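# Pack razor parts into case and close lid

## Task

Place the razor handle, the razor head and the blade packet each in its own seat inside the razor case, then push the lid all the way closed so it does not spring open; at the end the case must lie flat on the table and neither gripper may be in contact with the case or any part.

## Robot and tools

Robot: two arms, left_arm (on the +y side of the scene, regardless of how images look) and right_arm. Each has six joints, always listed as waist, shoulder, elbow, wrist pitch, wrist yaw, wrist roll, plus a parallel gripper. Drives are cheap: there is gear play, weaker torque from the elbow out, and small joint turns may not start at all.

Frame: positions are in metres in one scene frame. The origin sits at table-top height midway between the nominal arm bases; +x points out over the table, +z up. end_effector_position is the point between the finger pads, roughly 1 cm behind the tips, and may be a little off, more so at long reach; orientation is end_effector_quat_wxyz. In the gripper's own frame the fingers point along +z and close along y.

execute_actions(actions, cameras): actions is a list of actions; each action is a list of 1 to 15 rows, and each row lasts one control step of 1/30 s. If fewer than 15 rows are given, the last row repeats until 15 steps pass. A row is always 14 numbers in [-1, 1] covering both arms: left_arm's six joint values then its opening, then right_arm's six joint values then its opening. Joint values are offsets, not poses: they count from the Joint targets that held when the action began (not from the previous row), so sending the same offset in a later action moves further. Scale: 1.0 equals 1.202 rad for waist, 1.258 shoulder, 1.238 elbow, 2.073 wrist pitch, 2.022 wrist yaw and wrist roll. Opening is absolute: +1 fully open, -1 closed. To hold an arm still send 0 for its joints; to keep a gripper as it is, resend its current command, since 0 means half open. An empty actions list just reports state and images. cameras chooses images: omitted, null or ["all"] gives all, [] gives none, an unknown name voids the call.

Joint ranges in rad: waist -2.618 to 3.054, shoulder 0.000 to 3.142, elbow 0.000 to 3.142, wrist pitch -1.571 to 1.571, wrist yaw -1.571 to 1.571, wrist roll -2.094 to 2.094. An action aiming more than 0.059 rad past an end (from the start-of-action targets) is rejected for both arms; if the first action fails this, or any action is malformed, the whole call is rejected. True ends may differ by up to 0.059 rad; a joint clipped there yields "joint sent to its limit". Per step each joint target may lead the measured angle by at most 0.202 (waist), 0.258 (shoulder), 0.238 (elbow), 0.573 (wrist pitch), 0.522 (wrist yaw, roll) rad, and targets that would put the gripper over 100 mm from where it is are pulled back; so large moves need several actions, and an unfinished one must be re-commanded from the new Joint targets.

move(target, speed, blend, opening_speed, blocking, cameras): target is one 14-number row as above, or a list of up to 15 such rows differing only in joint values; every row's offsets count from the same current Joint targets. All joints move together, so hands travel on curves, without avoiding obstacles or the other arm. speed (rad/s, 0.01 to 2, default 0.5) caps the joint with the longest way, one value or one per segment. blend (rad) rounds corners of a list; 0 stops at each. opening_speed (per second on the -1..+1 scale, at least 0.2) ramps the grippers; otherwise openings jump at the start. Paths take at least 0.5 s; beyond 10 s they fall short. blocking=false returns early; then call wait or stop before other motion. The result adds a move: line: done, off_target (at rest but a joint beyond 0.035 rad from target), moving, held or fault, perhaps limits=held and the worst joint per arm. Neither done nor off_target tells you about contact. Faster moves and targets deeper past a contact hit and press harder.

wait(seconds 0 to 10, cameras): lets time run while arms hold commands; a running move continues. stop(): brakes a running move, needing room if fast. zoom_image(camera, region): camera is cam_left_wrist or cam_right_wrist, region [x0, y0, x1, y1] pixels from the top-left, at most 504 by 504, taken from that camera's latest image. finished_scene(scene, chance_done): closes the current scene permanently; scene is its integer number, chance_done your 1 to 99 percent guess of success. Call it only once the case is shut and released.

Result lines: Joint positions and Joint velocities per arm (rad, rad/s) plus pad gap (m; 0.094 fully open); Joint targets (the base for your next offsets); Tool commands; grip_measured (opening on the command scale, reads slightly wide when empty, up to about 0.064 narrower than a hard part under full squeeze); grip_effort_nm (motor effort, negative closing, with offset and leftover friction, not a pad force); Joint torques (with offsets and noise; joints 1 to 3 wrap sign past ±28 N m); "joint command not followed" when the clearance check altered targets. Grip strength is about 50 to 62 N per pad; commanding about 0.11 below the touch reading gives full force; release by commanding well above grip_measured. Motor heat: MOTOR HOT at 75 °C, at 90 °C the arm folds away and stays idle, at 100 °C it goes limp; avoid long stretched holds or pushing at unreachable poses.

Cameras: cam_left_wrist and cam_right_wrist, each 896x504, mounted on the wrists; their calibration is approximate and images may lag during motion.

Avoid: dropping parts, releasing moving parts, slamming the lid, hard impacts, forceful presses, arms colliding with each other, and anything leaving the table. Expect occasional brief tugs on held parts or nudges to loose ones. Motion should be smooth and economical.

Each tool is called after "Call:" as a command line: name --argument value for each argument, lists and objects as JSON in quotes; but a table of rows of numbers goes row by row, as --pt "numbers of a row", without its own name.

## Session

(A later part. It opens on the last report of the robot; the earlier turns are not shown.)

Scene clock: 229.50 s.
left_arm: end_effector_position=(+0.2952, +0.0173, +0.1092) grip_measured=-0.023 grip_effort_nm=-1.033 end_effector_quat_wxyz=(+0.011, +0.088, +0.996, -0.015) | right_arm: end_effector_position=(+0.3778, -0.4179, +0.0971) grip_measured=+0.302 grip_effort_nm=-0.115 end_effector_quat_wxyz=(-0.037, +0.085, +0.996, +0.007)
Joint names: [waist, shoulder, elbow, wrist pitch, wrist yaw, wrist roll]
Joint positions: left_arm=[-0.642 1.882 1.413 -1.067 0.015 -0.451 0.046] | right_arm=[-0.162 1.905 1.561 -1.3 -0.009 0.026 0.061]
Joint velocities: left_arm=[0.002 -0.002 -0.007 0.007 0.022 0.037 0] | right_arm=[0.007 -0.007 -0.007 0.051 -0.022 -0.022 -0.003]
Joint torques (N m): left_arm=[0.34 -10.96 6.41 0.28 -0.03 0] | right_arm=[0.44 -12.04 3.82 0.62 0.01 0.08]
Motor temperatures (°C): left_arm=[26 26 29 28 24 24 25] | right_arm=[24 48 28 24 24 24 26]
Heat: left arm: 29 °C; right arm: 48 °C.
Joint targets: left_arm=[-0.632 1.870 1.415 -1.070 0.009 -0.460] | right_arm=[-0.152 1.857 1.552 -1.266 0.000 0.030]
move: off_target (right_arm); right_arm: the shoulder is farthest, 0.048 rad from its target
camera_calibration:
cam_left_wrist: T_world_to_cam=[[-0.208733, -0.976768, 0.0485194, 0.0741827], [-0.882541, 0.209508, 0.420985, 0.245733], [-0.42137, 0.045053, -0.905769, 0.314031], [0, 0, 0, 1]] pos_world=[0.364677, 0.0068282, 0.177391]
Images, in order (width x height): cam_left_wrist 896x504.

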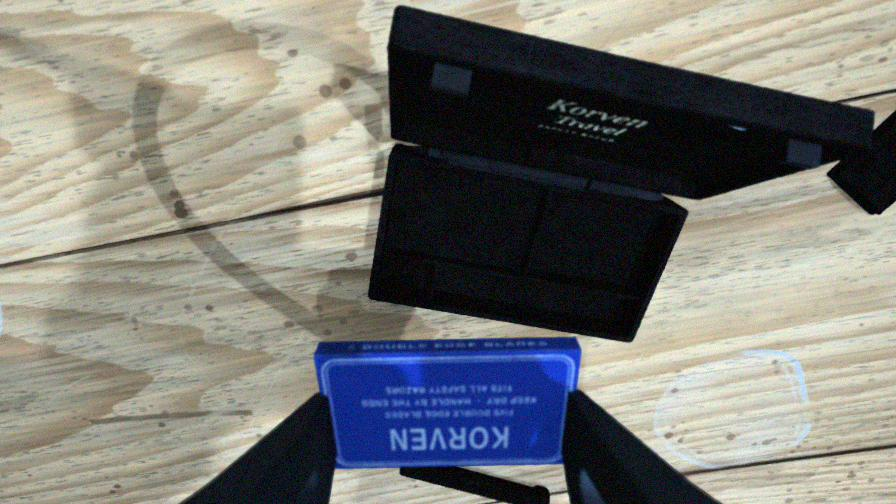

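Call:
move --target '[-0.005,0.131,0.036,0.063,-0.004,0.104,-0.15,0,0,0,0,0,0,0.3]' --cameras '["cam_left_wrist"]'

Call:
zoom_image --camera "cam_left_wrist" --region '[270, 200, 720, 500]'

Scene clock: 261.53 s.
left_arm: end_effector_position=(+0.3073, +0.0085, +0.0594) grip_measured=-0.023 grip_effort_nm=-1.043 end_effector_quat_wxyz=(-0.008, +0.181, +0.983, -0.005) | right_arm: end_effector_position=(+0.3776, -0.4196, +0.0971) grip_measured=+0.302 grip_effort_nm=-0.110 end_effector_quat_wxyz=(-0.037, +0.084, +0.996, +0.002)
Joint names: [waist, shoulder, elbow, wrist pitch, wrist yaw, wrist roll]
Joint positions: left_arm=[-0.642 2.033 1.419 -0.967 0.015 -0.263 0.046] | right_arm=[-0.162 1.905 1.561 -1.3 0 0.026 0.061]
Joint velocities: left_arm=[0.007 -0.002 -0.002 0.007 0.051 0.022 0.001] | right_arm=[-0.002 -0.027 -0.002 -0.037 -0.007 -0.051 0.001]
Joint torques (N m): left_arm=[-0.14 -10.89 9.39 0.53 -0.1 0.05] | right_arm=[0.46 -12 3.82 0.6 0.03 0.07]
Motor temperatures (°C): left_arm=[26 28 30 28 24 24 25] | right_arm=[24 48 28 24 24 24 25]
Heat: left arm: 30 °C; right arm: 48 °C.
Joint targets: left_arm=[-0.638 2.035 1.459 -0.939 0.001 -0.249] | right_arm=[-0.152 1.857 1.552 -1.266 0.000 0.030]
move: off_target (left_arm, right_arm); left_arm: the elbow is farthest, 0.040 rad from its target; right_arm: the shoulder is farthest, 0.048 rad from its target
camera_calibration:
cam_left_wrist: T_world_to_cam=[[-0.38703, -0.921473, 0.0331012, 0.125811], [-0.814601, 0.358521, 0.455948, 0.254942], [-0.432011, 0.149501, -0.889391, 0.275812], [0, 0, 0, 1]] pos_world=[0.375522, -0.0167045, 0.1249]
Images, in order (width x height): cam_left_wrist 896x504.

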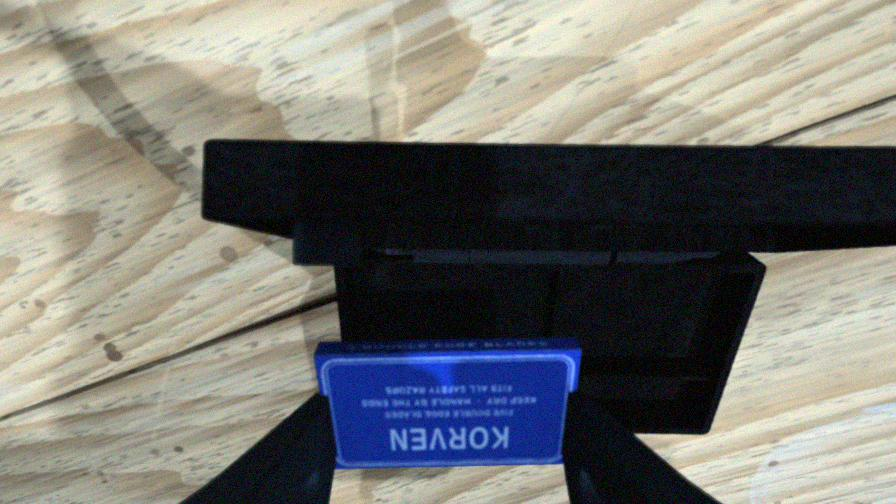

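Scaled by 1.120 from the camera's 896x504 image, which has a finer 1280x720 frame.

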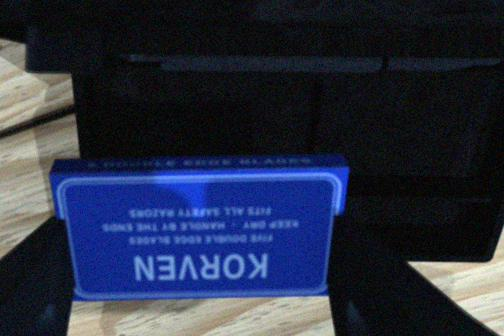

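Call:
move --target '[-0.001,0.018,-0.075,0.037,0,0,-0.15,0,0,0,0,0,0,0.3]' --cameras '["cam_left_wrist"]' --speed 0.2

Call:
zoom_image --camera "cam_left_wrist" --region '[270, 200, 720, 500]'

Scene clock: 279.57 s.
left_arm: end_effector_position=(+0.3102, +0.0064, +0.0451) grip_measured=-0.023 grip_effort_nm=-1.033 end_effector_quat_wxyz=(+0.002, +0.181, +0.983, -0.009) | right_arm: end_effector_position=(+0.3776, -0.4196, +0.0971) grip_measured=+0.302 grip_effort_nm=-0.110 end_effector_quat_wxyz=(-0.037, +0.084, +0.996, +0.002)
Joint names: [waist, shoulder, elbow, wrist pitch, wrist yaw, wrist roll]
Joint positions: left_arm=[-0.642 2.048 1.381 -0.892 0.015 -0.263 0.046] | right_arm=[-0.162 1.905 1.561 -1.3 0 0.026 0.061]
Joint velocities: left_arm=[-0.007 -0.007 -0.007 -0.022 0.081 0.007 0] | right_arm=[0.007 -0.012 -0.007 -0.022 0.007 0.007 0]
Joint torques (N m): left_arm=[-0.32 -10.37 4.81 0.55 -0.11 0.1] | right_arm=[0.43 -12.04 3.79 0.63 0.02 0.07]
Motor temperatures (°C): left_arm=[26 29 30 28 24 24 25] | right_arm=[24 49 27 24 24 24 25]
Heat: left arm: 30 °C; right arm: 49 °C.
Joint targets: left_arm=[-0.639 2.057 1.366 -0.863 0.001 -0.249] | right_arm=[-0.152 1.857 1.552 -1.266 0.000 0.030]
move: off_target (right_arm); right_arm: the shoulder is farthest, 0.048 rad from its target
camera_calibration:
cam_left_wrist: T_world_to_cam=[[-0.387648, -0.921025, 0.0379735, 0.125419], [-0.822367, 0.364148, 0.43716, 0.267881], [-0.416463, 0.138236, -0.898582, 0.260362], [0, 0, 0, 1]] pos_world=[0.377347, -0.0180261, 0.112087]
Images, in order (width x height): cam_left_wrist 896x504.

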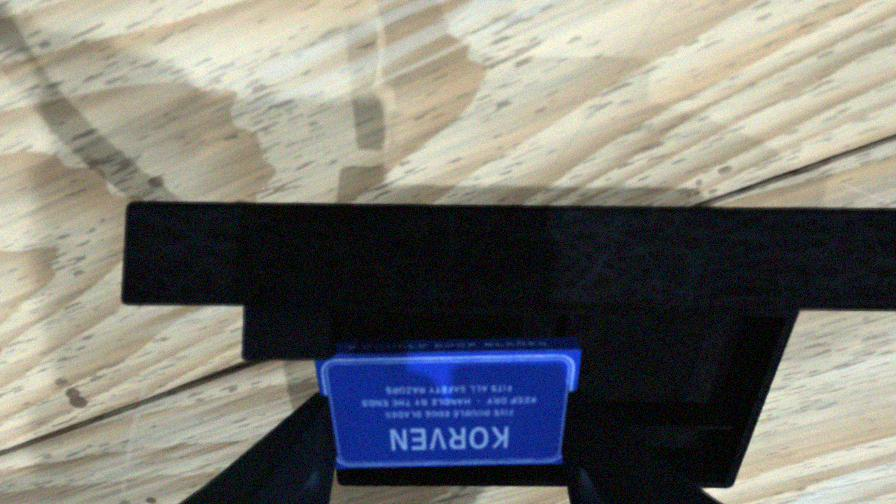

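Scaled by 1.120 from the camera's 896x504 image, which has a finer 1280x720 frame.

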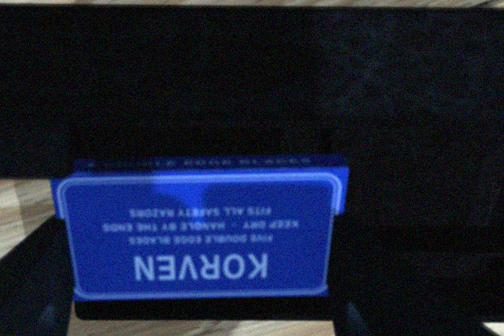

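Call:
move --target '[0,0.017,-0.034,0.025,0,0,-0.15,0,0,0,0,0,0,0.3]' --cameras '["cam_left_wrist"]' --speed 0.1

Call:
zoom_image --camera "cam_left_wrist" --region '[270, 200, 720, 500]'

Scene clock: 290.50 s.
left_arm: end_effector_position=(+0.3068, +0.0082, +0.0301) grip_measured=-0.023 grip_effort_nm=-1.038 end_effector_quat_wxyz=(-0.001, +0.182, +0.983, -0.008) | right_arm: end_effector_position=(+0.3776, -0.4196, +0.0971) grip_measured=+0.302 grip_effort_nm=-0.110 end_effector_quat_wxyz=(-0.037, +0.084, +0.996, +0.002)
Joint names: [waist, shoulder, elbow, wrist pitch, wrist yaw, wrist roll]
Joint positions: left_arm=[-0.644 2.065 1.341 -0.841 0.015 -0.263 0.046] | right_arm=[-0.162 1.905 1.561 -1.3 0 0.026 0.061]
Joint velocities: left_arm=[0.002 0.002 -0.002 -0.051 -0.066 0.022 0] | right_arm=[0.012 0.007 -0.017 0.007 0.037 -0.037 0]
Joint torques (N m): left_arm=[-0.31 -10.03 4.42 0.62 -0.11 0.1] | right_arm=[0.5 -12.03 3.81 0.61 0.02 0.08]
Motor temperatures (°C): left_arm=[26 28 29 28 24 24 25] | right_arm=[24 49 27 24 24 24 25]
Heat: left arm: 29 °C; right arm: 49 °C.
Joint targets: left_arm=[-0.639 2.079 1.324 -0.811 0.001 -0.249] | right_arm=[-0.152 1.857 1.552 -1.266 0.000 0.030]
move: off_target (right_arm); right_arm: the shoulder is farthest, 0.048 rad from its target
camera_calibration:
cam_left_wrist: T_world_to_cam=[[-0.388875, -0.920564, 0.0365831, 0.126728], [-0.819624, 0.363822, 0.442549, 0.269893], [-0.420704, 0.142112, -0.895998, 0.246422], [0, 0, 0, 1]] pos_world=[0.374163, -0.016551, 0.0967166]
Images, in order (width x height): cam_left_wrist 896x504.

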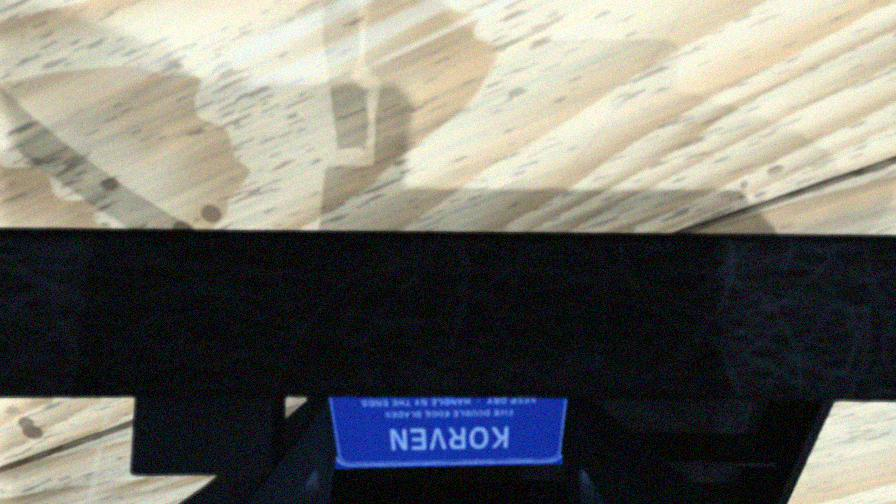

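Scaled by 1.120 from the camera's 896x504 image, which has a finer 1280x720 frame.

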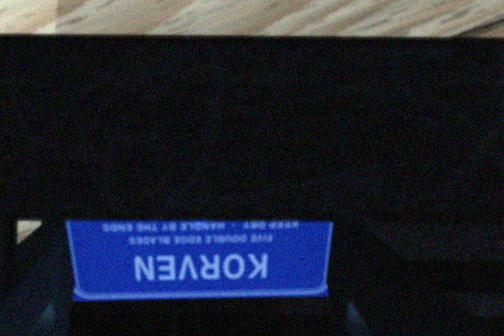

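Call:
move --target '[0,0.0107,-0.0118,0.0135,0,0,-0.15,0,0,0,0,0,0,0.3]' --cameras '["cam_left_wrist"]' --speed 0.05

Scene clock: 295.17 s.
left_arm: end_effector_position=(+0.3065, +0.0084, +0.0296) grip_measured=-0.023 grip_effort_nm=-1.033 end_effector_quat_wxyz=(+0.000, +0.182, +0.983, -0.008) | right_arm: end_effector_position=(+0.3776, -0.4196, +0.0971) grip_measured=+0.302 grip_effort_nm=-0.115 end_effector_quat_wxyz=(-0.037, +0.084, +0.996, +0.002)
Joint names: [waist, shoulder, elbow, wrist pitch, wrist yaw, wrist roll]
Joint positions: left_arm=[-0.644 2.063 1.336 -0.837 0.015 -0.263 0.046] | right_arm=[-0.162 1.905 1.561 -1.3 0 0.026 0.061]
Joint velocities: left_arm=[-0.007 0.017 0.007 -0.022 -0.007 0.037 -0.001] | right_arm=[-0.007 0.002 -0.002 -0.007 -0.066 -0.022 -0.001]
Joint torques (N m): left_arm=[-0.25 -8.95 3.62 0.86 -0.14 0.11] | right_arm=[0.47 -12.03 3.79 0.62 0.02 0.06]
Motor temperatures (°C): left_arm=[26 28 29 28 24 24 25] | right_arm=[24 49 27 24 24 24 25]
Heat: left arm: 29 °C; right arm: 49 °C.
Joint targets: left_arm=[-0.639 2.092 1.310 -0.783 0.001 -0.249] | right_arm=[-0.152 1.857 1.552 -1.266 0.000 0.030]
move: off_target (left_arm, right_arm); left_arm: the wrist pitch is farthest, 0.054 rad from its target; right_arm: the shoulder is farthest, 0.048 rad from its target
camera_calibration:
cam_left_wrist: T_world_to_cam=[[-0.388921, -0.920531, 0.0369308, 0.126826], [-0.820173, 0.364221, 0.441203, 0.27002], [-0.419592, 0.141304, -0.896647, 0.245525], [0, 0, 0, 1]] pos_world=[0.373809, -0.0162932, 0.0963319]
Images, in order (width x height): cam_left_wrist 896x504.

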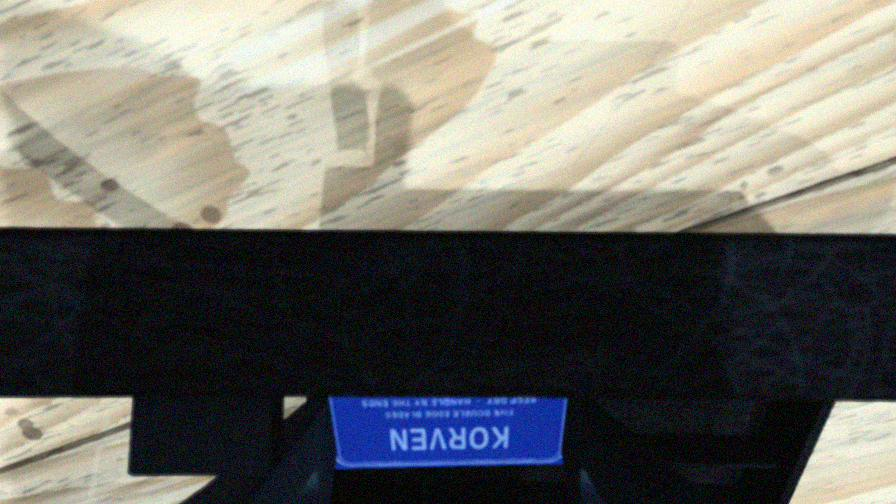

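Call:
move --target '[0,-0.007,0.006,-0.008,0,0,0.04,0,0,0,0,0,0,0.3]' --cameras '[]' --opening_speed 0.2

Call:
move --target '[0,-0.022,0.032,-0.025,0,0,0.04,0,0,0,0,0,0,0.3]' --cameras '["cam_left_wrist"]' --speed 0.15

Scene clock: 303.67 s.
left_arm: end_effector_position=(+0.3065, +0.0077, +0.0296) grip_measured=+0.043 grip_effort_nm=-0.188 end_effector_quat_wxyz=(+0.001, +0.183, +0.983, -0.009) | right_arm: end_effector_position=(+0.3776, -0.4196, +0.0971) grip_measured=+0.302 grip_effort_nm=-0.115 end_effector_quat_wxyz=(-0.037, +0.084, +0.996, +0.002)
Joint names: [waist, shoulder, elbow, wrist pitch, wrist yaw, wrist roll]
Joint positions: left_arm=[-0.646 2.063 1.336 -0.835 0.015 -0.263 0.049] | right_arm=[-0.162 1.905 1.561 -1.3 0 0.026 0.061]
Joint velocities: left_arm=[-0.002 -0.012 0.007 -0.037 -0.022 -0.007 0] | right_arm=[0.012 -0.007 -0.002 -0.051 -0.037 -0.051 0]
Joint torques (N m): left_arm=[-0.06 -9.61 4.18 0.68 -0.12 0.09] | right_arm=[0.46 -12.03 3.81 0.63 0.01 0.08]
Motor temperatures (°C): left_arm=[26 28 29 28 24 24 26] | right_arm=[24 49 27 24 24 24 25]
Heat: left arm: 29 °C; right arm: 49 °C.
Joint targets: left_arm=[-0.639 2.083 1.317 -0.799 0.001 -0.249] | right_arm=[-0.152 1.857 1.552 -1.266 0.000 0.030]
move: off_target (left_arm, right_arm); left_arm: the wrist pitch is farthest, 0.036 rad from its target; right_arm: the shoulder is farthest, 0.048 rad from its target
No camera images: "cameras" was empty.

Scene clock: 304.37 s.
left_arm: end_effector_position=(+0.3065, +0.0077, +0.0296) grip_measured=+0.043 grip_effort_nm=-0.188 end_effector_quat_wxyz=(+0.001, +0.183, +0.983, -0.009) | right_arm: end_effector_position=(+0.3776, -0.4196, +0.0971) grip_measured=+0.302 grip_effort_nm=-0.110 end_effector_quat_wxyz=(-0.037, +0.084, +0.996, +0.002)
Joint names: [waist, shoulder, elbow, wrist pitch, wrist yaw, wrist roll]
Joint positions: left_arm=[-0.646 2.063 1.336 -0.835 0.015 -0.263 0.049] | right_arm=[-0.162 1.905 1.561 -1.3 0 0.026 0.061]
Joint velocities: left_arm=[0.007 0.012 -0.002 0.037 -0.007 0.051 0] | right_arm=[0.017 0.007 0.012 -0.066 0.066 -0.066 0]
Joint torques (N m): left_arm=[-0.02 -11.77 7.36 0.09 -0.1 0.1] | right_arm=[0.47 -12.03 3.81 0.62 0.01 0.08]
Motor temperatures (°C): left_arm=[26 28 29 28 24 24 25] | right_arm=[24 49 27 24 24 24 25]
Heat: left arm: 29 °C; right arm: 49 °C.
Joint targets: left_arm=[-0.639 2.056 1.357 -0.851 0.001 -0.249] | right_arm=[-0.152 1.857 1.552 -1.266 0.000 0.030]
move: off_target (right_arm); right_arm: the shoulder is farthest, 0.048 rad from its target
camera_calibration:
cam_left_wrist: T_world_to_cam=[[-0.390379, -0.919899, 0.0372785, 0.12662], [-0.820159, 0.365876, 0.439857, 0.270267], [-0.418263, 0.141136, -0.897294, 0.245225], [0, 0, 0, 1]] pos_world=[0.37366, -0.0170174, 0.0964403]
Images, in order (width x height): cam_left_wrist 896x504.

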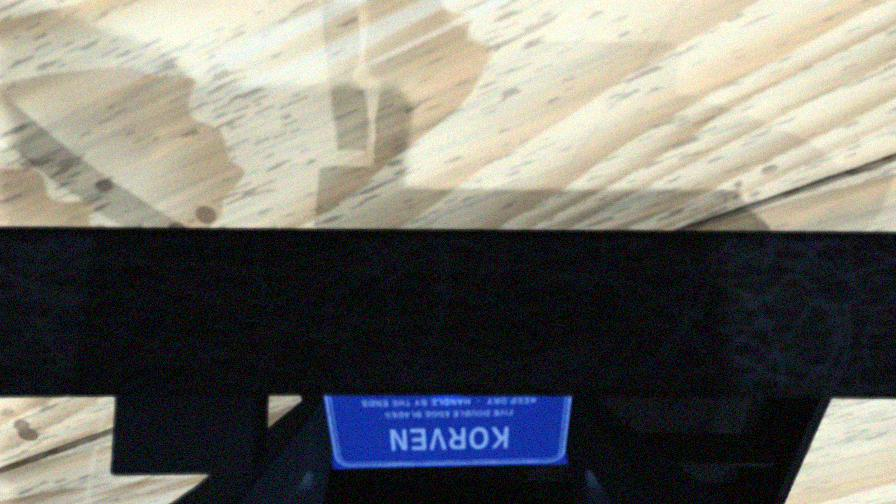

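Call:
move --target '[0,-0.025,0.04,-0.03,0,0,0.04,0,0,0,0,0,0,0.3]' --cameras '["cam_left_wrist"]' --speed 0.1

Scene clock: 309.33 s.
left_arm: end_effector_position=(+0.3025, +0.0106, +0.0366) grip_measured=+0.043 grip_effort_nm=-0.198 end_effector_quat_wxyz=(-0.014, +0.189, +0.982, -0.001) | right_arm: end_effector_position=(+0.3776, -0.4196, +0.0971) grip_measured=+0.302 grip_effort_nm=-0.110 end_effector_quat_wxyz=(-0.037, +0.084, +0.996, +0.002)
Joint names: [waist, shoulder, elbow, wrist pitch, wrist yaw, wrist roll]
Joint positions: left_arm=[-0.646 2.063 1.367 -0.9 0.015 -0.249 0.049] | right_arm=[-0.162 1.905 1.561 -1.3 0 0.026 0.061]
Joint velocities: left_arm=[-0.032 -0.007 0.002 0.007 -0.066 0.037 -0.001] | right_arm=[0.002 -0.002 0.007 0.007 0.022 -0.022 0]
Joint torques (N m): left_arm=[-0.12 -14.42 9.07 0.01 -0.11 0.1] | right_arm=[0.46 -12.01 3.79 0.61 0.01 0.07]
Motor temperatures (°C): left_arm=[26 28 29 28 24 24 25] | right_arm=[24 49 27 24 23 24 25]
Heat: left arm: 29 °C; right arm: 49 °C.
Joint targets: left_arm=[-0.639 2.024 1.406 -0.913 0.001 -0.249] | right_arm=[-0.152 1.857 1.552 -1.266 0.000 0.030]
move: off_target (left_arm, right_arm); left_arm: the shoulder is farthest, 0.039 rad from its target; right_arm: the shoulder is farthest, 0.048 rad from its target
camera_calibration:
cam_left_wrist: T_world_to_cam=[[-0.402132, -0.915091, 0.0299923, 0.131236], [-0.802743, 0.368137, 0.469126, 0.256557], [-0.440334, 0.164574, -0.882622, 0.255318], [0, 0, 0, 1]] pos_world=[0.371149, -0.0163743, 0.101056]
Images, in order (width x height): cam_left_wrist 896x504.

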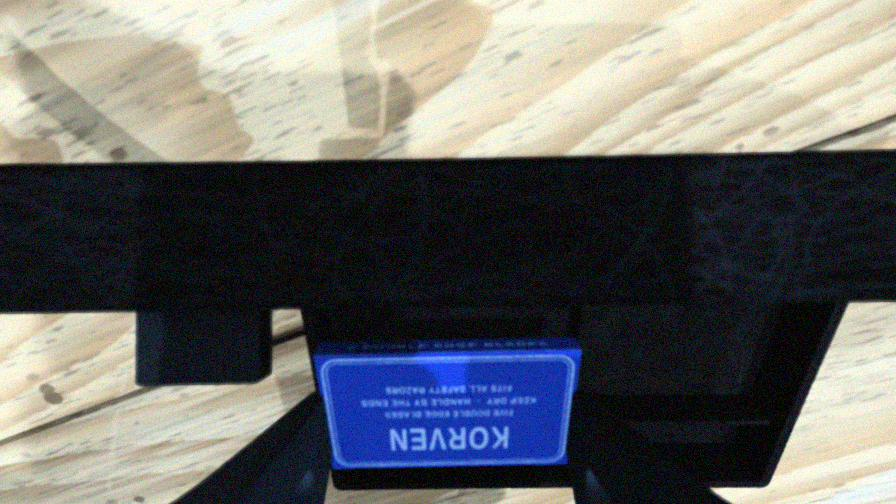

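Call:
move --target '[0,0.048,-0.068,0.053,0,0,0.04,0,0,0,0,0,0,0.3]' --cameras '[]' --speed 0.1

Call:
move --target '[0,0,0,0,0,0,0.1,0,0,0,0,0,0,0.3]' --cameras '["cam_left_wrist"]' --opening_speed 0.2

Scene clock: 319.77 s.
left_arm: end_effector_position=(+0.3068, +0.0074, +0.0285) grip_measured=+0.043 grip_effort_nm=-0.198 end_effector_quat_wxyz=(-0.001, +0.185, +0.983, -0.008) | right_arm: end_effector_position=(+0.3776, -0.4196, +0.0971) grip_measured=+0.302 grip_effort_nm=-0.115 end_effector_quat_wxyz=(-0.037, +0.084, +0.996, +0.002)
Joint names: [waist, shoulder, elbow, wrist pitch, wrist yaw, wrist roll]
Joint positions: left_arm=[-0.646 2.07 1.341 -0.837 0.015 -0.258 0.049] | right_arm=[-0.162 1.905 1.561 -1.3 0 0.026 0.061]
Joint velocities: left_arm=[-0.007 0.002 0.007 -0.066 -0.066 0.007 -0.001] | right_arm=[-0.007 -0.007 -0.007 -0.007 -0.007 -0.051 0]
Joint torques (N m): left_arm=[-0.17 -9.92 4.26 0.63 -0.1 0.09] | right_arm=[0.46 -12.04 3.82 0.62 0.03 0.06]
Motor temperatures (°C): left_arm=[26 28 30 27 24 24 25] | right_arm=[24 49 27 24 23 24 25]
Heat: left arm: 30 °C; right arm: 49 °C.
Joint targets: left_arm=[-0.639 2.085 1.322 -0.803 0.001 -0.249] | right_arm=[-0.152 1.857 1.552 -1.266 0.000 0.030]
move: off_target (right_arm); right_arm: the shoulder is farthest, 0.048 rad from its target
No camera images: "cameras" was empty.

Scene clock: 320.27 s.
left_arm: end_effector_position=(+0.3075, +0.0070, +0.0285) grip_measured=+0.099 grip_effort_nm=0.061 end_effector_quat_wxyz=(+0.001, +0.185, +0.983, -0.009) | right_arm: end_effector_position=(+0.3776, -0.4196, +0.0971) grip_measured=+0.302 grip_effort_nm=-0.110 end_effector_quat_wxyz=(-0.037, +0.084, +0.996, +0.002)
Joint names: [waist, shoulder, elbow, wrist pitch, wrist yaw, wrist roll]
Joint positions: left_arm=[-0.646 2.07 1.341 -0.834 0.015 -0.258 0.052] | right_arm=[-0.162 1.905 1.561 -1.3 0 0.026 0.061]
Joint velocities: left_arm=[0.007 0.017 -0.002 0.037 -0.022 -0.051 -0.001] | right_arm=[0.002 -0.007 0.002 -0.051 -0.051 -0.007 0]
Joint torques (N m): left_arm=[-0.06 -9.98 4.21 0.56 -0.13 0.1] | right_arm=[0.47 -12.04 3.79 0.61 0.01 0.07]
Motor temperatures (°C): left_arm=[26 28 30 27 24 24 25] | right_arm=[24 49 27 24 23 24 25]
Heat: left arm: 30 °C; right arm: 49 °C.
Joint targets: left_arm=[-0.639 2.085 1.322 -0.803 0.001 -0.249] | right_arm=[-0.152 1.857 1.552 -1.266 0.000 0.030]
move: off_target (right_arm); right_arm: the shoulder is farthest, 0.048 rad from its target
camera_calibration:
cam_left_wrist: T_world_to_cam=[[-0.39461, -0.918093, 0.0372543, 0.127668], [-0.818501, 0.36965, 0.439789, 0.271315], [-0.417539, 0.143053, -0.897328, 0.244516], [0, 0, 0, 1]] pos_world=[0.374546, -0.0180586, 0.0953335]
Images, in order (width x height): cam_left_wrist 896x504.

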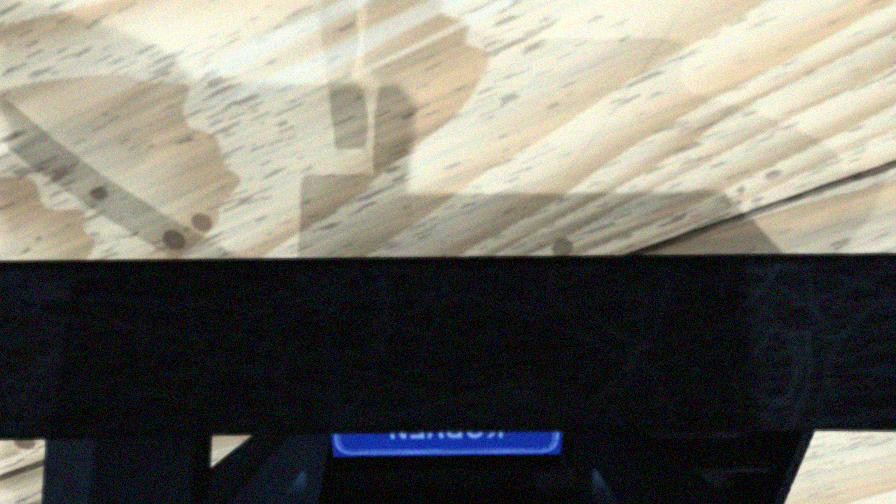

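Call:
move --target '[0,-0.04,0.05,-0.055,0,0,0.1,0,0,0,0,0,0,0.3]' --cameras '["cam_left_wrist"]' --speed 0.1

Scene clock: 327.07 s.
left_arm: end_effector_position=(+0.2947, +0.0163, +0.0299) grip_measured=+0.099 grip_effort_nm=0.066 end_effector_quat_wxyz=(-0.029, +0.186, +0.982, +0.006) | right_arm: end_effector_position=(+0.3776, -0.4196, +0.0971) grip_measured=+0.302 grip_effort_nm=-0.110 end_effector_quat_wxyz=(-0.037, +0.084, +0.996, +0.002)
Joint names: [waist, shoulder, elbow, wrist pitch, wrist yaw, wrist roll]
Joint positions: left_arm=[-0.646 2.07 1.346 -0.904 0.015 -0.255 0.052] | right_arm=[-0.162 1.905 1.561 -1.3 0 0.026 0.061]
Joint velocities: left_arm=[-0.027 -0.022 -0.007 -0.007 -0.051 -0.007 0.001] | right_arm=[-0.007 -0.022 0.002 -0.051 -0.051 -0.022 -0.001]
Joint torques (N m): left_arm=[-0.06 -13.98 8.95 -0.04 -0.1 0.09] | right_arm=[0.46 -12.04 3.81 0.61 0.03 0.07]
Motor temperatures (°C): left_arm=[26 28 29 27 24 24 25] | right_arm=[24 49 27 24 23 24 25]
Heat: left arm: 29 °C; right arm: 49 °C.
Joint targets: left_arm=[-0.639 2.034 1.384 -0.917 0.001 -0.249] | right_arm=[-0.152 1.857 1.552 -1.266 0.000 0.030]
move: off_target (left_arm, right_arm); left_arm: the elbow is farthest, 0.038 rad from its target; right_arm: the shoulder is farthest, 0.048 rad from its target
camera_calibration:
cam_left_wrist: T_world_to_cam=[[-0.395828, -0.918044, 0.0227139, 0.131928], [-0.792422, 0.353955, 0.496773, 0.247616], [-0.464099, 0.178638, -0.867583, 0.251371], [0, 0, 0, 1]] pos_world=[0.365098, -0.0114331, 0.0920797]
Images, in order (width x height): cam_left_wrist 896x504.

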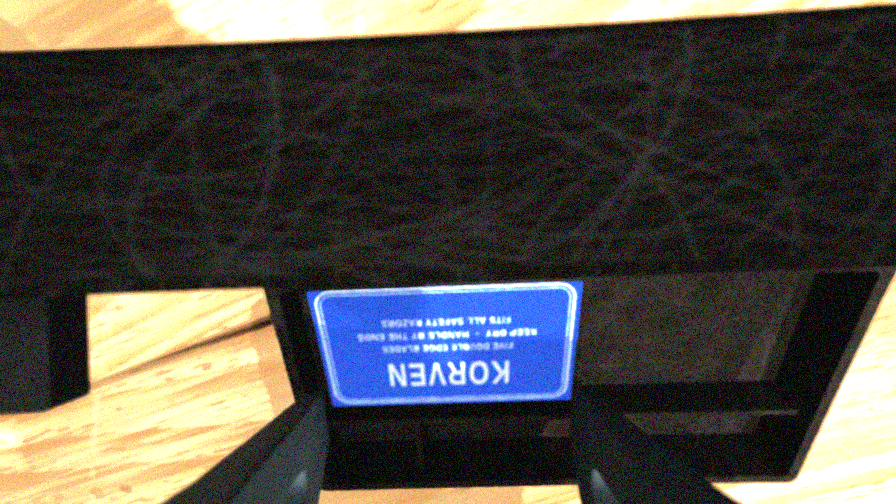

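Call:
move --target '[0,-0.05,0.10,-0.05,0,0,0.1,0,0,0,0,0,0,0.3]' --cameras '["cam_left_wrist"]' --speed 0.15

Scene clock: 332.77 s.
left_arm: end_effector_position=(+0.3148, +0.0016, +0.0813) grip_measured=+0.099 grip_effort_nm=0.061 end_effector_quat_wxyz=(+0.011, +0.187, +0.982, -0.013) | right_arm: end_effector_position=(+0.3776, -0.4196, +0.0971) grip_measured=+0.302 grip_effort_nm=-0.110 end_effector_quat_wxyz=(-0.037, +0.084, +0.996, +0.002)
Joint names: [waist, shoulder, elbow, wrist pitch, wrist yaw, wrist roll]
Joint positions: left_arm=[-0.646 2.005 1.47 -1.004 0.015 -0.254 0.052] | right_arm=[-0.162 1.905 1.561 -1.3 0 0.026 0.061]
Joint velocities: left_arm=[-0.017 -0.002 0.002 0.051 0.007 0.037 -0.001] | right_arm=[0.002 0.002 -0.007 0.007 0.037 -0.007 0.001]
Joint torques (N m): left_arm=[-0.05 -13.97 9.36 0.12 -0.11 0.09] | right_arm=[0.46 -12.01 3.79 0.62 0.01 0.07]
Motor temperatures (°C): left_arm=[26 28 30 27 24 24 25] | right_arm=[24 49 27 24 23 24 25]
Heat: left arm: 30 °C; right arm: 49 °C.
Joint targets: left_arm=[-0.639 1.971 1.508 -1.021 0.001 -0.249] | right_arm=[-0.152 1.857 1.552 -1.266 0.000 0.030]
move: off_target (left_arm, right_arm); left_arm: the elbow is farthest, 0.038 rad from its target; right_arm: the shoulder is farthest, 0.048 rad from its target
camera_calibration:
cam_left_wrist: T_world_to_cam=[[-0.399572, -0.915729, 0.042227, 0.124834], [-0.824812, 0.379239, 0.419359, 0.259756], [-0.400033, 0.132735, -0.906838, 0.290972], [0, 0, 0, 1]] pos_world=[0.380529, -0.0228178, 0.149662]
Images, in order (width x height): cam_left_wrist 896x504.

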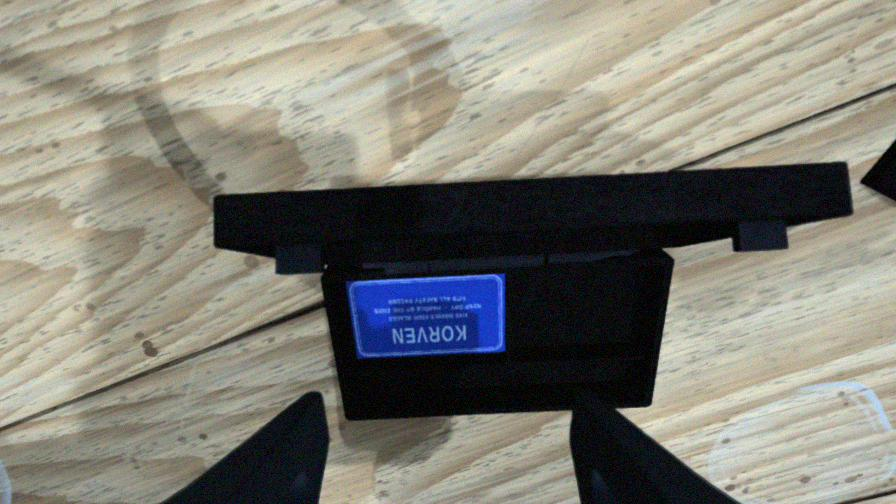

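Call:
move --pt "-0.317 -0.281 -0.367 0.015 0 0.677 0.1 0 0 0 0 0 0 0.3" --pt "-0.317 -0.281 -0.367 0.015 0 0.677 0.1 0.666 0 0 0 0 0 0.3" --speed 0.8

Scene clock: 349.63 s.
left_arm: end_effector_position=(+0.1562, -0.0060, +0.0945) grip_measured=+0.099 grip_effort_nm=0.061 end_effector_quat_wxyz=(-0.006, +0.871, +0.491, -0.001) | right_arm: end_effector_position=(+0.3064, -0.1583, +0.0971) grip_measured=+0.302 grip_effort_nm=-0.110 end_effector_quat_wxyz=(-0.032, -0.326, +0.945, -0.013)
Joint names: [waist, shoulder, elbow, wrist pitch, wrist yaw, wrist roll]
Joint positions: left_arm=[-1.024 1.649 1.071 -1.004 0.001 1.107 0.052] | right_arm=[0.66 1.905 1.561 -1.296 0.003 0.013 0.061]
Joint velocities: left_arm=[-0.012 0.012 0.007 -0.066 0.037 -0.007 0] | right_arm=[-0.007 0.012 -0.002 0.007 0.007 -0.007 0]
Joint torques (N m): left_arm=[-0.23 -9.83 4.78 0.36 -0.12 0.1] | right_arm=[-0.47 -12.03 3.85 0.58 0.01 0.08]
Motor temperatures (°C): left_arm=[26 30 30 27 24 24 24] | right_arm=[24 49 27 24 23 24 25]
Heat: left arm: 30 °C; right arm: 49 °C.
Joint targets: left_arm=[-1.020 1.618 1.054 -0.990 0.001 1.120] | right_arm=[0.648 1.857 1.552 -1.266 0.000 0.030]
move: off_target (right_arm); right_arm: the shoulder is farthest, 0.048 rad from its target
camera_calibration:
cam_left_wrist: T_world_to_cam=[[-0.836619, 0.546882, 0.0314453, 0.131989], [0.500906, 0.740525, 0.448014, -0.0814139], [0.221725, 0.390568, -0.893473, 0.143721], [0, 0, 0, 1]] pos_world=[0.119339, -0.0680263, 0.160735]
cam_right_wrist: T_world_to_cam=[[0.60975, -0.792582, -0.00433415, -0.310659], [-0.691882, -0.534931, 0.484921, 0.11974], [-0.386658, -0.292682, -0.874547, 0.247968], [0, 0, 0, 1]] pos_world=[0.368149, -0.109594, 0.157449]

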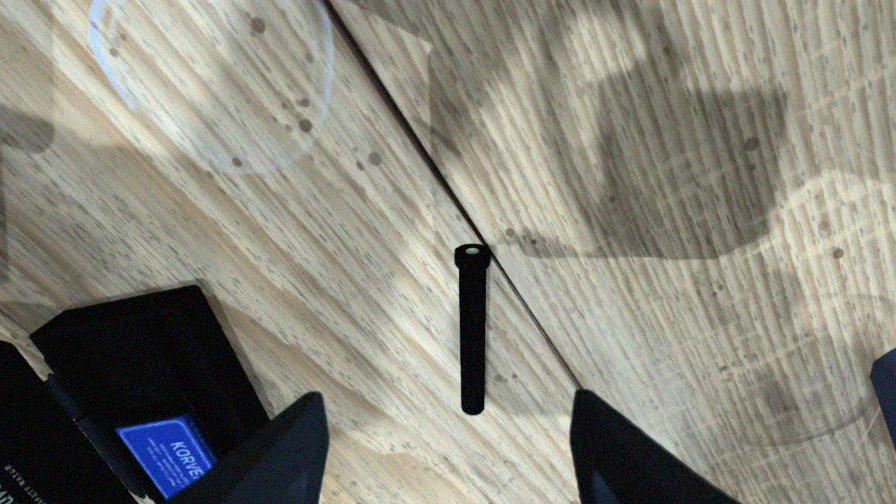

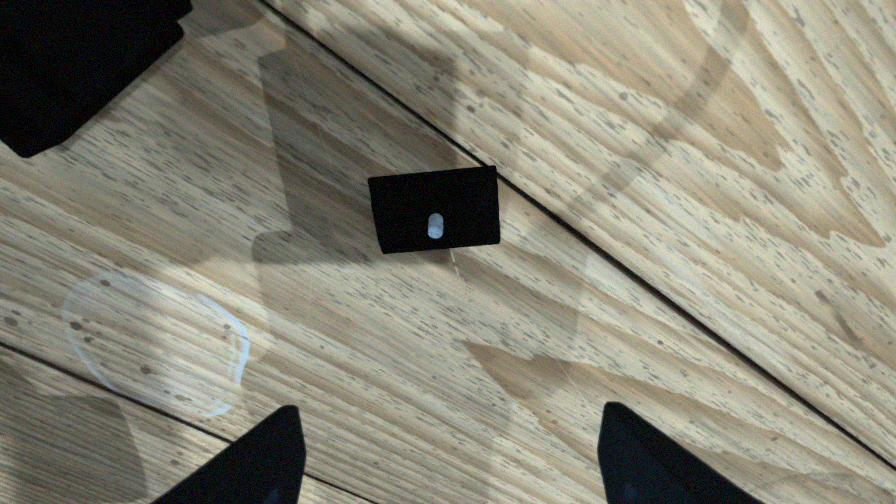

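Call:
zoom_image --camera "cam_left_wrist" --region '[400, 220, 550, 430]'

Call:
zoom_image --camera "cam_left_wrist" --region '[0, 270, 320, 500]'

Scaled by 2.400 from the camera's 896x504 image, which has a finer 1280x720 frame.

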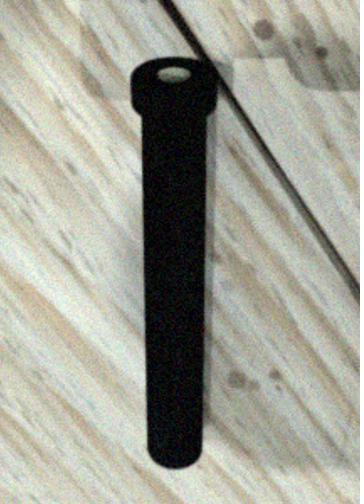

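Scaled by 1.575 from the camera's 896x504 image, which has a finer 1280x720 frame.

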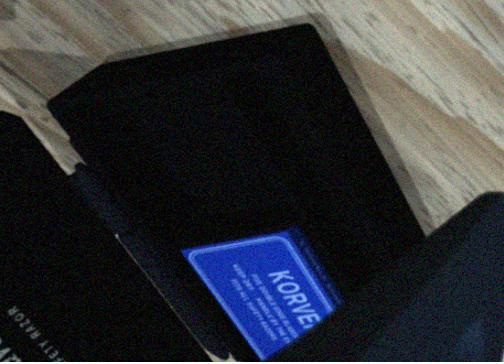

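Call:
move --target '[0.108,0.018,-0.195,0.128,0,0.064,-0.2,0,0,0,0,0,0,0.3]' --cameras '["cam_left_wrist"]'

Scene clock: 382.20 s.
left_arm: end_effector_position=(+0.1716, +0.0351, +0.0399) grip_measured=-0.199 grip_effort_nm=-0.081 end_effector_quat_wxyz=(+0.002, +0.869, +0.495, +0.001) | right_arm: end_effector_position=(+0.3062, -0.1581, +0.0971) grip_measured=+0.302 grip_effort_nm=-0.115 end_effector_quat_wxyz=(-0.032, -0.326, +0.945, -0.013)
Joint names: [waist, shoulder, elbow, wrist pitch, wrist yaw, wrist roll]
Joint positions: left_arm=[-0.886 1.646 0.826 -0.746 -0.001 1.236 0.038] | right_arm=[0.66 1.905 1.561 -1.296 0.002 0.013 0.061]
Joint velocities: left_arm=[-0.002 -0.002 -0.017 -0.022 -0.037 0.007 0.001] | right_arm=[0.002 0.007 0.007 -0.022 -0.037 -0.007 0]
Joint torques (N m): left_arm=[0.14 -7.04 4.49 0.51 -0.11 0.11] | right_arm=[-0.42 -12.03 3.82 0.59 0.04 0.08]
Motor temperatures (°C): left_arm=[26 29 29 27 24 24 24] | right_arm=[24 50 27 24 23 24 25]
Heat: left arm: 29 °C; right arm: 50 °C.
Joint targets: left_arm=[-0.890 1.641 0.812 -0.725 0.001 1.249] | right_arm=[0.648 1.857 1.552 -1.266 0.000 0.030]
move: off_target (right_arm); right_arm: the shoulder is farthest, 0.048 rad from its target
camera_calibration:
cam_left_wrist: T_world_to_cam=[[-0.841853, 0.539447, 0.0167444, 0.125857], [0.489627, 0.750317, 0.444174, -0.093317], [0.227045, 0.382127, -0.895784, 0.0749394], [0, 0, 0, 1]] pos_world=[0.134629, -0.0265124, 0.106471]
Images, in order (width x height): cam_left_wrist 896x504.

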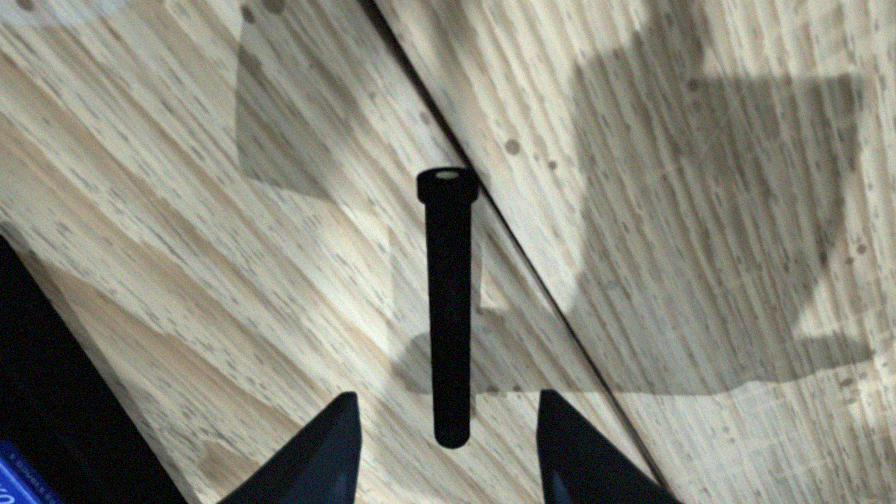

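Call:
move --target '[0,0.054,-0.045,0.060,0,0,-0.4,0,0,0,0,0,0,0.3]' --cameras '["cam_left_wrist"]' --speed 0.25

Call:
move --target '[0,0,0,0,0,0,-0.92,0,0,0,0,0,0,0.3]' --cameras '["cam_left_wrist"]' --opening_speed 0.3

Scene clock: 397.13 s.
left_arm: end_effector_position=(+0.1717, +0.0350, +0.0154) grip_measured=-0.399 grip_effort_nm=-0.071 end_effector_quat_wxyz=(+0.007, +0.872, +0.490, +0.002) | right_arm: end_effector_position=(+0.3062, -0.1581, +0.0971) grip_measured=+0.302 grip_effort_nm=-0.115 end_effector_quat_wxyz=(-0.032, -0.326, +0.945, -0.013)
Joint names: [waist, shoulder, elbow, wrist pitch, wrist yaw, wrist roll]
Joint positions: left_arm=[-0.886 1.703 0.769 -0.623 -0.001 1.247 0.028] | right_arm=[0.66 1.905 1.561 -1.296 0.002 0.013 0.061]
Joint velocities: left_arm=[-0.007 0.002 0.007 0.007 0.051 0.051 0.001] | right_arm=[0.022 0.007 -0.007 -0.095 -0.066 -0.022 0]
Joint torques (N m): left_arm=[0.17 -6.54 4.11 0.53 -0.08 0.07] | right_arm=[-0.44 -12.07 3.84 0.58 0.02 0.07]
Motor temperatures (°C): left_arm=[26 28 29 27 24 24 24] | right_arm=[24 50 27 24 23 24 25]
Heat: left arm: 29 °C; right arm: 50 °C.
Joint targets: left_arm=[-0.890 1.709 0.756 -0.600 0.001 1.249] | right_arm=[0.648 1.857 1.552 -1.266 0.000 0.030]
move: off_target (right_arm); right_arm: the shoulder is farthest, 0.048 rad from its target
camera_calibration:
cam_left_wrist: T_world_to_cam=[[-0.836086, 0.548542, 0.00791926, 0.125255], [0.495015, 0.74812, 0.4419, -0.0831884], [0.236476, 0.373387, -0.897029, 0.0516893], [0, 0, 0, 1]] pos_world=[0.13368, -0.0257725, 0.0821359]
Images, in order (width x height): cam_left_wrist 896x504.

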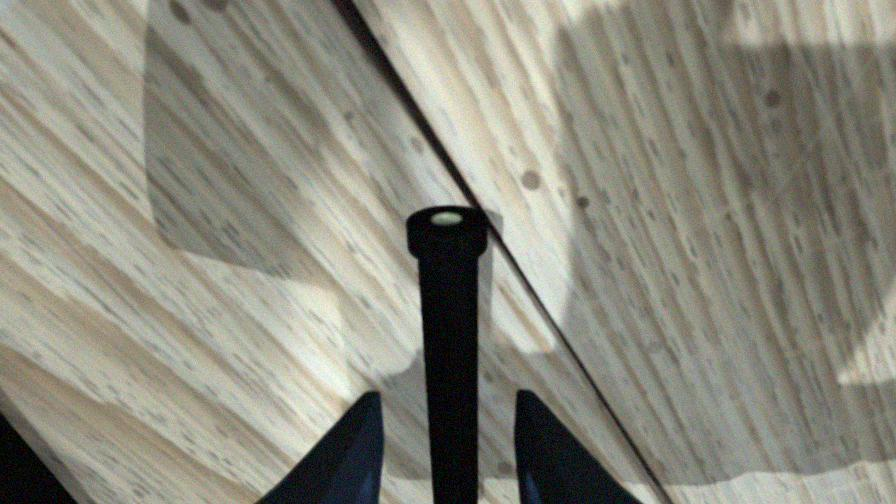

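Scene clock: 399.07 s.
left_arm: end_effector_position=(+0.1719, +0.0347, +0.0154) grip_measured=-0.860 grip_effort_nm=-0.999 end_effector_quat_wxyz=(+0.007, +0.871, +0.491, +0.002) | right_arm: end_effector_position=(+0.3062, -0.1581, +0.0971) grip_measured=+0.302 grip_effort_nm=-0.105 end_effector_quat_wxyz=(-0.032, -0.326, +0.945, -0.013)
Joint names: [waist, shoulder, elbow, wrist pitch, wrist yaw, wrist roll]
Joint positions: left_arm=[-0.886 1.703 0.769 -0.622 -0.001 1.245 0.007] | right_arm=[0.66 1.905 1.561 -1.296 0.002 0.013 0.061]
Joint velocities: left_arm=[-0.012 -0.022 -0.007 0.022 -0.051 0.037 -0.001] | right_arm=[0.002 0.027 -0.002 -0.022 -0.066 -0.066 0]
Joint torques (N m): left_arm=[0.21 -6.43 4.23 0.51 -0.09 0.11] | right_arm=[-0.44 -12.03 3.82 0.58 0.02 0.06]
Motor temperatures (°C): left_arm=[26 28 29 27 24 24 24] | right_arm=[24 50 27 24 23 24 25]
Heat: left arm: 29 °C; right arm: 50 °C.
Joint targets: left_arm=[-0.890 1.709 0.756 -0.600 0.001 1.249] | right_arm=[0.648 1.857 1.552 -1.266 0.000 0.030]
move: off_target (right_arm); right_arm: the shoulder is farthest, 0.048 rad from its target
camera_calibration:
cam_left_wrist: T_world_to_cam=[[-0.836933, 0.547267, 0.0064552, 0.125832], [0.493437, 0.749403, 0.441491, -0.082861], [0.236776, 0.372684, -0.897242, 0.0517208], [0, 0, 0, 1]] pos_world=[0.133954, -0.0260432, 0.0821762]
Images, in order (width x height): cam_left_wrist 896x504.

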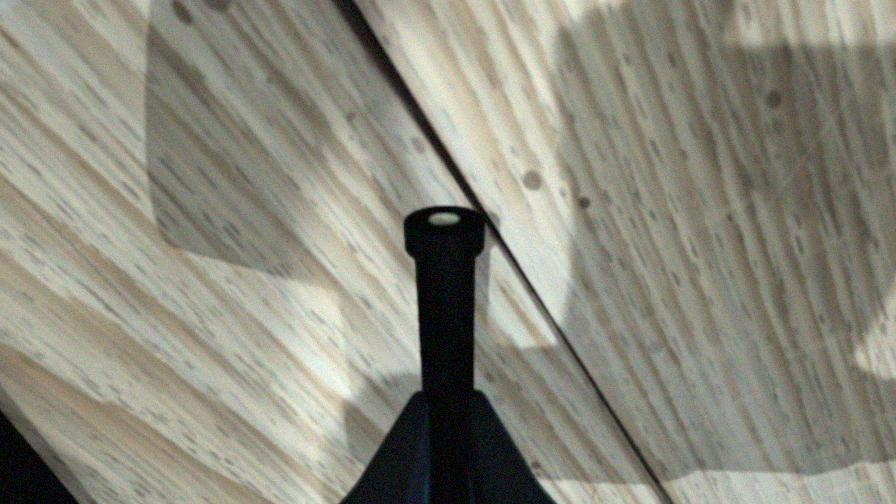

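Call:
move --pt "0 -0.12 0.20 -0.16 0 0 -0.92 0 0 0 0 0 0 0.3" --pt "0 -0.12 0.24 -0.18 0 -0.99 -0.92 0 0 0 0 0 0 0.3" --cameras '["cam_left_wrist"]' --speed 0.8

Scene clock: 430.50 s.
left_arm: end_effector_position=(+0.1839, +0.0171, +0.1001) grip_measured=-0.863 grip_effort_nm=-1.028 end_effector_quat_wxyz=(+0.015, +0.062, +0.998, -0.024) | right_arm: end_effector_position=(+0.3062, -0.1581, +0.0971) grip_measured=+0.302 grip_effort_nm=-0.110 end_effector_quat_wxyz=(-0.032, -0.326, +0.945, -0.013)
Joint names: [waist, shoulder, elbow, wrist pitch, wrist yaw, wrist roll]
Joint positions: left_arm=[-0.886 1.571 1.011 -0.955 0.012 -0.747 0.006] | right_arm=[0.66 1.905 1.561 -1.296 0.002 0.013 0.061]
Joint velocities: left_arm=[0.002 -0.002 -0.027 -0.022 -0.037 0.007 0] | right_arm=[-0.012 -0.002 -0.012 -0.051 -0.066 0.007 0]
Joint torques (N m): left_arm=[0.24 -7.71 9.72 0.16 -0.1 -0.07] | right_arm=[-0.51 -12.04 3.81 0.57 0.01 0.07]
Motor temperatures (°C): left_arm=[26 28 29 27 24 24 25] | right_arm=[24 50 27 24 23 24 25]
Heat: left arm: 29 °C; right arm: 50 °C.
Joint targets: left_arm=[-0.890 1.558 1.054 -0.973 0.001 -0.753] | right_arm=[0.648 1.857 1.552 -1.266 0.000 0.030]
move: off_target (left_arm, right_arm); left_arm: the elbow is farthest, 0.042 rad from its target; right_arm: the shoulder is farthest, 0.048 rad from its target
camera_calibration:
cam_left_wrist: T_world_to_cam=[[-0.158059, -0.985183, 0.0665657, 0.0402761], [-0.89478, 0.171412, 0.412295, 0.155073], [-0.417597, 0.00560525, -0.908615, 0.259217], [0, 0, 0, 1]] pos_world=[0.25337, 0.011645, 0.168912]
Images, in order (width x height): cam_left_wrist 896x504.

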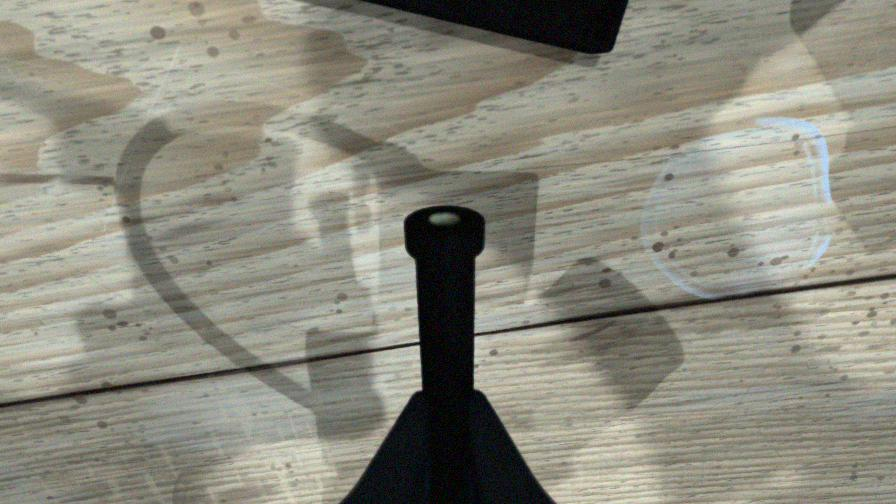

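Call:
move --target '[0.078,0.304,0.312,-0.032,0,-0.593,-0.92,0,0,0,0,0,0,0.3]' --cameras '["cam_left_wrist"]' --speed 0.7

Call:
zoom_image --camera "cam_left_wrist" --region '[300, 200, 700, 500]'

Scene clock: 439.80 s.
left_arm: end_effector_position=(+0.2540, -0.0259, +0.0947) grip_measured=-0.863 grip_effort_nm=-1.033 end_effector_quat_wxyz=(+0.000, -0.456, +0.890, -0.021) | right_arm: end_effector_position=(+0.3062, -0.1581, +0.0971) grip_measured=+0.302 grip_effort_nm=-0.115 end_effector_quat_wxyz=(-0.032, -0.326, +0.945, -0.013)
Joint names: [waist, shoulder, elbow, wrist pitch, wrist yaw, wrist roll]
Joint positions: left_arm=[-0.813 1.881 1.352 -1.001 0.012 -1.745 0.006] | right_arm=[0.66 1.905 1.561 -1.296 0.002 0.013 0.061]
Joint velocities: left_arm=[0.017 0.017 -0.002 0.007 0.007 -0.007 0] | right_arm=[0.012 -0.007 0.002 0.051 0.037 -0.007 0]
Joint torques (N m): left_arm=[-0.06 -10.63 6.79 0.33 -0.03 0.1] | right_arm=[-0.44 -12 3.84 0.57 0.02 0.07]
Motor temperatures (°C): left_arm=[26 28 29 27 24 24 25] | right_arm=[24 50 27 24 23 24 25]
Heat: left arm: 29 °C; right arm: 50 °C.
Joint targets: left_arm=[-0.814 1.872 1.358 -0.999 0.006 -1.733] | right_arm=[0.648 1.857 1.552 -1.266 0.000 0.030]
move: held (left_arm; a check stopped the path), off_target (right_arm); limits=held; left_arm: the wrist roll is farthest, 0.207 rad from its target; right_arm: the shoulder is farthest, 0.048 rad from its target
joint command not followed: on one or more control steps a check withheld the commanded joint targets of the left arm, and it was not sent them on those steps.
cause: the commanded joint targets, or the way to them, would bring a part of the robot too close to another arm (this arm's wrist (the part past the wrist pitch) and the right arm's wrist (the part past the wrist pitch)).
camera_calibration:
cam_left_wrist: T_world_to_cam=[[0.790508, -0.609519, 0.0598653, -0.221286], [-0.563908, -0.686227, 0.459457, 0.116684], [-0.238966, -0.396963, -0.88618, 0.225914], [0, 0, 0, 1]] pos_world=[0.294713, 0.0348732, 0.159836]
Images, in order (width x height): cam_left_wrist 896x504.

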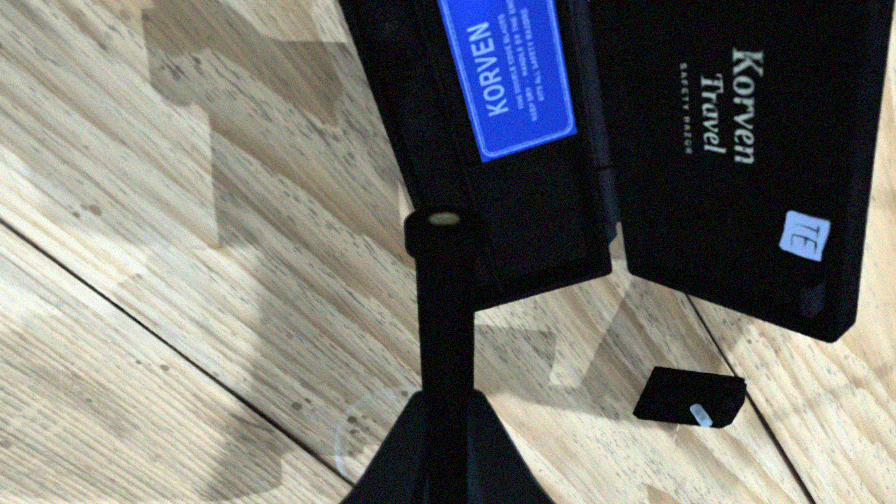

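Scaled by 1.260 from the camera's 896x504 image, which has a finer 1280x720 frame.

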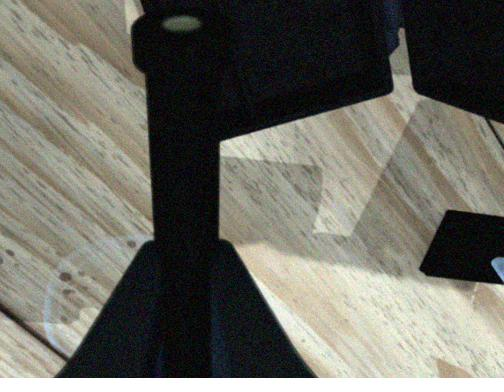

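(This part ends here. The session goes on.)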